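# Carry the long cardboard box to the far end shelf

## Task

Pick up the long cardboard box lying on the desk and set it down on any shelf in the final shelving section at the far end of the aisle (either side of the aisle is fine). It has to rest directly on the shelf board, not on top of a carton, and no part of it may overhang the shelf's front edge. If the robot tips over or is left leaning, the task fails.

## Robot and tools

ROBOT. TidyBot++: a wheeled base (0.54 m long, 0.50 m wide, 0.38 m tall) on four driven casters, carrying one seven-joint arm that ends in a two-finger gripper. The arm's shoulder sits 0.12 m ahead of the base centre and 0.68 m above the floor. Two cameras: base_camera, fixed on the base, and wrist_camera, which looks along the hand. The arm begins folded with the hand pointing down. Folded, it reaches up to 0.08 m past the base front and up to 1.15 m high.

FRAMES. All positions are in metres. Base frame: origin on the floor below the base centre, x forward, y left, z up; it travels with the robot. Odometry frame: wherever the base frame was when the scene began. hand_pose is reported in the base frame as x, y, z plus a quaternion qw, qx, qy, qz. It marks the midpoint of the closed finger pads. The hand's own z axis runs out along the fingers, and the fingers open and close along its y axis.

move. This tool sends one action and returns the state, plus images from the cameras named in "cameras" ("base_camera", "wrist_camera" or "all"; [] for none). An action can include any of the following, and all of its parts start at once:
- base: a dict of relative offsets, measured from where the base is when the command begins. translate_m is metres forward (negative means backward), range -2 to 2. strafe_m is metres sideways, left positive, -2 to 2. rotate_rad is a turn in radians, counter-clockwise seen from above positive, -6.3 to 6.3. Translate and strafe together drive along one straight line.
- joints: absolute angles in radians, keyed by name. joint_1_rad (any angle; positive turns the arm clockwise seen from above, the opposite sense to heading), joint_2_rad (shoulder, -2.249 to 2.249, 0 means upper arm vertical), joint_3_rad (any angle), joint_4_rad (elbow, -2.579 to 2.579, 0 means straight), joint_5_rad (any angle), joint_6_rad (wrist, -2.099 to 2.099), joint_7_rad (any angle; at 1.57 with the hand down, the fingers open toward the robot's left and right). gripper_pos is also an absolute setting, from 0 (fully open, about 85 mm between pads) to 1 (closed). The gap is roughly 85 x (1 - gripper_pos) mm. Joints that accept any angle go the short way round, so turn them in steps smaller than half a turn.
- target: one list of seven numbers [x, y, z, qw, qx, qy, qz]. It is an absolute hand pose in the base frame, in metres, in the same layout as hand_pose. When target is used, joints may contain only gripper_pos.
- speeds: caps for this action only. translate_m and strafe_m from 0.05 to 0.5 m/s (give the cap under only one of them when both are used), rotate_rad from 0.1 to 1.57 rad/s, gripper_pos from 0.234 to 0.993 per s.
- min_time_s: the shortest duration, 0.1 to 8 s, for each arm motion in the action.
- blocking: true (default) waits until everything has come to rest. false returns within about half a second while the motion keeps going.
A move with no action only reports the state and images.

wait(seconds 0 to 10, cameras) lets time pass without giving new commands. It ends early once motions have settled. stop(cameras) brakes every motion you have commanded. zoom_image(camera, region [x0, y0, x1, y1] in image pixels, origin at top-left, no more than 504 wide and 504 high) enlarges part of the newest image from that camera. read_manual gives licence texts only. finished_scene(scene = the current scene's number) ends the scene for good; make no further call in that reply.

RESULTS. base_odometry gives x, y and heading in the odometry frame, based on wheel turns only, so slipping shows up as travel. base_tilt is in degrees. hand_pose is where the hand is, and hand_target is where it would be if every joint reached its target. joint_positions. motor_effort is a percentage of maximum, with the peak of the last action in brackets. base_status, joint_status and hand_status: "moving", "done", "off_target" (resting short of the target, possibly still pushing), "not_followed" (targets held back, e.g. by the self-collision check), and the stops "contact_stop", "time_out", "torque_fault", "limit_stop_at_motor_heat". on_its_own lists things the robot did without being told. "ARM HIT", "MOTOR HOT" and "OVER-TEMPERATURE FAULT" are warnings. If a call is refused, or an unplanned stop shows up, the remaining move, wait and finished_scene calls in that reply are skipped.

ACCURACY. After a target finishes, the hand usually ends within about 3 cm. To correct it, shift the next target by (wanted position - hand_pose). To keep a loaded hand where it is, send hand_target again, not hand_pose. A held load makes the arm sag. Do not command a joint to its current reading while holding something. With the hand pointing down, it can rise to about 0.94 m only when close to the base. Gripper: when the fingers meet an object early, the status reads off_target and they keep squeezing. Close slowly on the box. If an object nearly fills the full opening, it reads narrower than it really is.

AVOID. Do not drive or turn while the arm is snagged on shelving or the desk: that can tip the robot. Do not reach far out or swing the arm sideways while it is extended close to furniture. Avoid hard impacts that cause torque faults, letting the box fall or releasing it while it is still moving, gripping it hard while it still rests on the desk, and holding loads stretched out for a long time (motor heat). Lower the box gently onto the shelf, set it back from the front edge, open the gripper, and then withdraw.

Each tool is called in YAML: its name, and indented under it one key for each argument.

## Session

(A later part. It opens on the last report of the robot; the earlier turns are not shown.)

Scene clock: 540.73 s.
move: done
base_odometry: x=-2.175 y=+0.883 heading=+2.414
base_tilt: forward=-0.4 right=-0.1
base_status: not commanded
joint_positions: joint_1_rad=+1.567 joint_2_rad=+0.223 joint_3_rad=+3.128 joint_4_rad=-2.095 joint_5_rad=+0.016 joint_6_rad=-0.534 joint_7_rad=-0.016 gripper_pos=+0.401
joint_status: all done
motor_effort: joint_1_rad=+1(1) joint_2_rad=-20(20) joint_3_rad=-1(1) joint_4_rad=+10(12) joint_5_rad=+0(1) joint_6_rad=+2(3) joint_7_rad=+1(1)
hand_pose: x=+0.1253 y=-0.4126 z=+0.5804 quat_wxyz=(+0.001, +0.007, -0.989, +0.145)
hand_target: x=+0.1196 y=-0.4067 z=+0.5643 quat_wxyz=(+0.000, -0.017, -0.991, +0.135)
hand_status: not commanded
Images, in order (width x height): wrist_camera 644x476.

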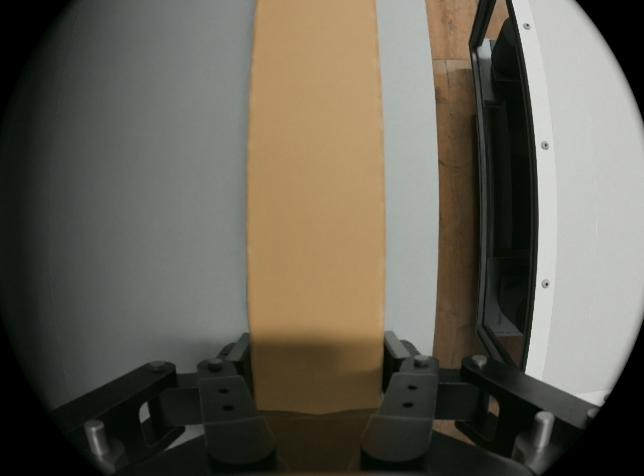

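move:
  joints: {"gripper_pos": 0.3, "joint_2_rad": 0.2}
  speeds: {"gripper_pos": 0.234}
  cameras: ["wrist_camera"]

move:
  joints: {"gripper_pos": 0.2}
  speeds: {"gripper_pos": 0.234}
  cameras: ["wrist_camera"]

Scene clock: 545.93 s.
move: done
base_odometry: x=-2.175 y=+0.883 heading=+2.414
base_tilt: forward=-0.4 right=-0.1
base_status: not commanded
joint_positions: joint_1_rad=+1.567 joint_2_rad=+0.222 joint_3_rad=+3.128 joint_4_rad=-2.095 joint_5_rad=+0.016 joint_6_rad=-0.534 joint_7_rad=-0.017 gripper_pos=+0.301
joint_status: all done
motor_effort: joint_1_rad=+1(1) joint_2_rad=-20(20) joint_3_rad=-1(1) joint_4_rad=+11(12) joint_5_rad=+0(1) joint_6_rad=+2(3) joint_7_rad=+1(1)
hand_pose: x=+0.1253 y=-0.4126 z=+0.5806 quat_wxyz=(+0.001, +0.006, -0.989, +0.145)
hand_target: x=+0.1195 y=-0.4120 z=+0.5848 quat_wxyz=(-0.001, -0.017, -0.987, +0.160)
hand_status: not commanded
Images, in order (width x height): wrist_camera 644x476.

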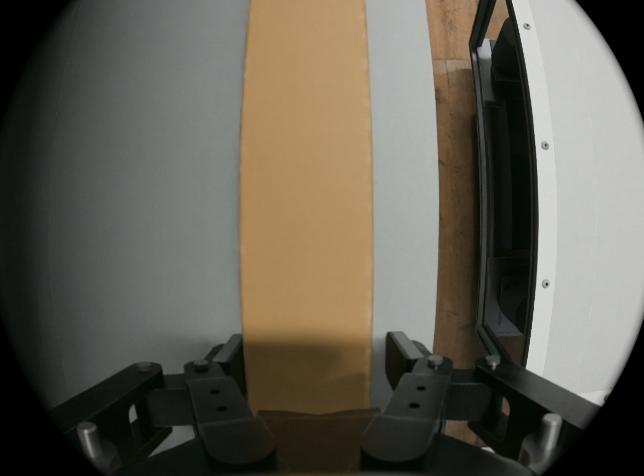

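Scene clock: 546.93 s.
move: done
base_odometry: x=-2.175 y=+0.883 heading=+2.414
base_tilt: forward=-0.4 right=-0.1
base_status: not commanded
joint_positions: joint_1_rad=+1.567 joint_2_rad=+0.222 joint_3_rad=+3.128 joint_4_rad=-2.095 joint_5_rad=+0.016 joint_6_rad=-0.534 joint_7_rad=-0.017 gripper_pos=+0.202
joint_status: all done
motor_effort: joint_1_rad=+1(1) joint_2_rad=-20(20) joint_3_rad=-1(1) joint_4_rad=+11(12) joint_5_rad=+0(1) joint_6_rad=+3(3) joint_7_rad=+0(1)
hand_pose: x=+0.1253 y=-0.4126 z=+0.5806 quat_wxyz=(+0.001, +0.006, -0.989, +0.145)
hand_target: x=+0.1195 y=-0.4120 z=+0.5848 quat_wxyz=(-0.001, -0.017, -0.987, +0.160)
hand_status: not commanded
Images, in order (width x height): wrist_camera 644x476.

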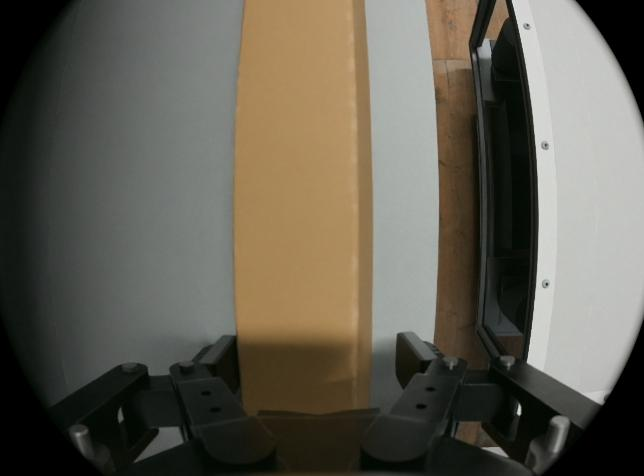

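move:
  joints: {"gripper_pos": 0.1}
  speeds: {"gripper_pos": 0.234}
  cameras: ["wrist_camera"]

move:
  joints: {"gripper_pos": 0.0}
  speeds: {"gripper_pos": 0.234}
  cameras: ["wrist_camera"]

Scene clock: 551.10 s.
move: done
base_odometry: x=-2.175 y=+0.883 heading=+2.414
base_tilt: forward=-0.4 right=-0.1
base_status: not commanded
joint_positions: joint_1_rad=+1.567 joint_2_rad=+0.222 joint_3_rad=+3.128 joint_4_rad=-2.095 joint_5_rad=+0.016 joint_6_rad=-0.534 joint_7_rad=-0.017 gripper_pos=+0.102
joint_status: all done
motor_effort: joint_1_rad=+1(1) joint_2_rad=-19(21) joint_3_rad=-1(1) joint_4_rad=+12(12) joint_5_rad=+0(1) joint_6_rad=+3(3) joint_7_rad=+0(1)
hand_pose: x=+0.1253 y=-0.4126 z=+0.5806 quat_wxyz=(+0.001, +0.006, -0.989, +0.145)
hand_target: x=+0.1195 y=-0.4120 z=+0.5848 quat_wxyz=(-0.001, -0.017, -0.987, +0.160)
hand_status: not commanded
Images, in order (width x height): wrist_camera 644x476.

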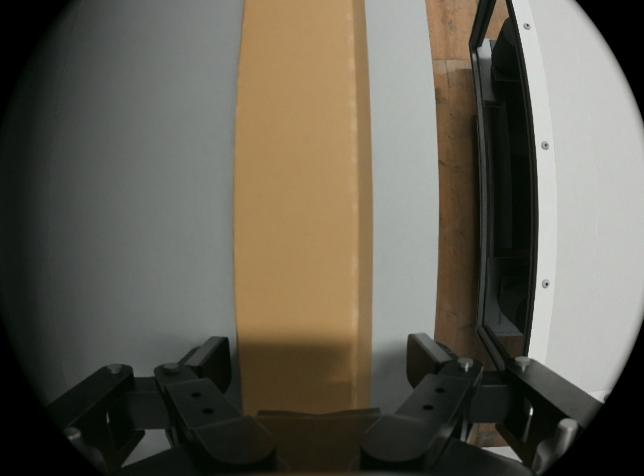

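Scene clock: 552.13 s.
move: done
base_odometry: x=-2.175 y=+0.883 heading=+2.414
base_tilt: forward=-0.4 right=-0.1
base_status: not commanded
joint_positions: joint_1_rad=+1.567 joint_2_rad=+0.222 joint_3_rad=+3.128 joint_4_rad=-2.095 joint_5_rad=+0.016 joint_6_rad=-0.534 joint_7_rad=-0.017 gripper_pos=+0.002
joint_status: all done
motor_effort: joint_1_rad=+0(1) joint_2_rad=-20(20) joint_3_rad=-1(1) joint_4_rad=+12(12) joint_5_rad=+0(1) joint_6_rad=+3(3) joint_7_rad=+0(1)
hand_pose: x=+0.1253 y=-0.4126 z=+0.5806 quat_wxyz=(+0.001, +0.006, -0.989, +0.145)
hand_target: x=+0.1195 y=-0.4120 z=+0.5848 quat_wxyz=(-0.001, -0.017, -0.987, +0.160)
hand_status: not commanded
Images, in order (width x height): wrist_camera 644x476.

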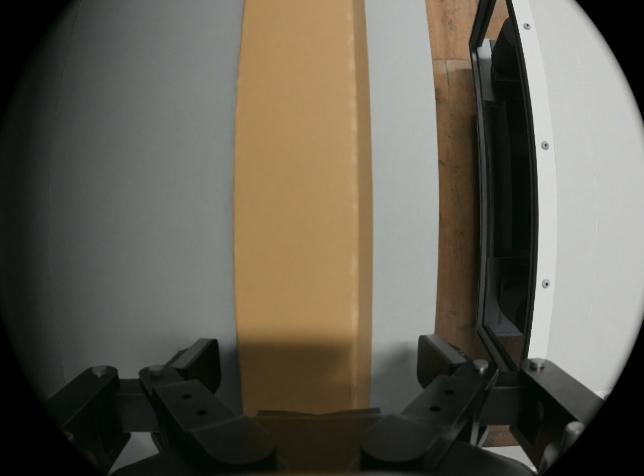

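move:
  joints: {"joint_2_rad": -0.05, "joint_4_rad": -1.92, "joint_6_rad": -0.97}
  min_time_s: 3
  cameras: ["wrist_camera"]

Scene clock: 565.37 s.
move: done
base_odometry: x=-2.175 y=+0.883 heading=+2.414
base_tilt: forward=-0.4 right=-0.1
base_status: not commanded
joint_positions: joint_1_rad=+1.567 joint_2_rad=-0.010 joint_3_rad=+3.128 joint_4_rad=-1.950 joint_5_rad=+0.016 joint_6_rad=-0.921 joint_7_rad=-0.017 gripper_pos=+0.002
joint_status: all done
motor_effort: joint_1_rad=+1(1) joint_2_rad=-15(21) joint_3_rad=+0(1) joint_4_rad=+14(15) joint_5_rad=+1(1) joint_6_rad=+2(4) joint_7_rad=+0(1)
hand_pose: x=+0.1230 y=-0.3750 z=+0.6899 quat_wxyz=(+0.005, +0.004, -0.990, +0.140)
hand_target: x=+0.1175 y=-0.3717 z=+0.7122 quat_wxyz=(+0.004, -0.019, -0.988, +0.150)
hand_status: not commanded
Images, in order (width x height): wrist_camera 644x476.

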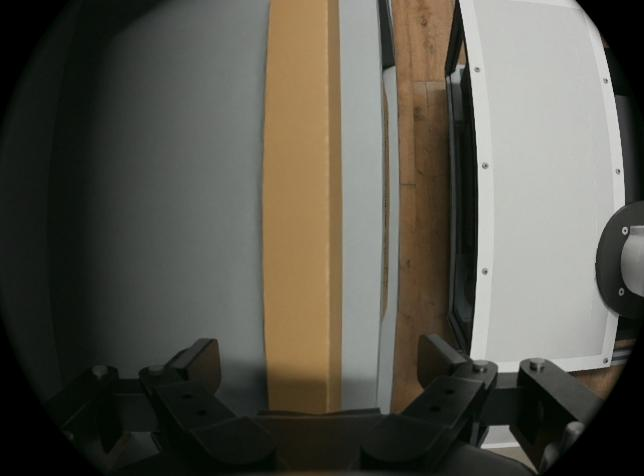

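finished_scene:
  scene: 1

The scene is finished: the task was done.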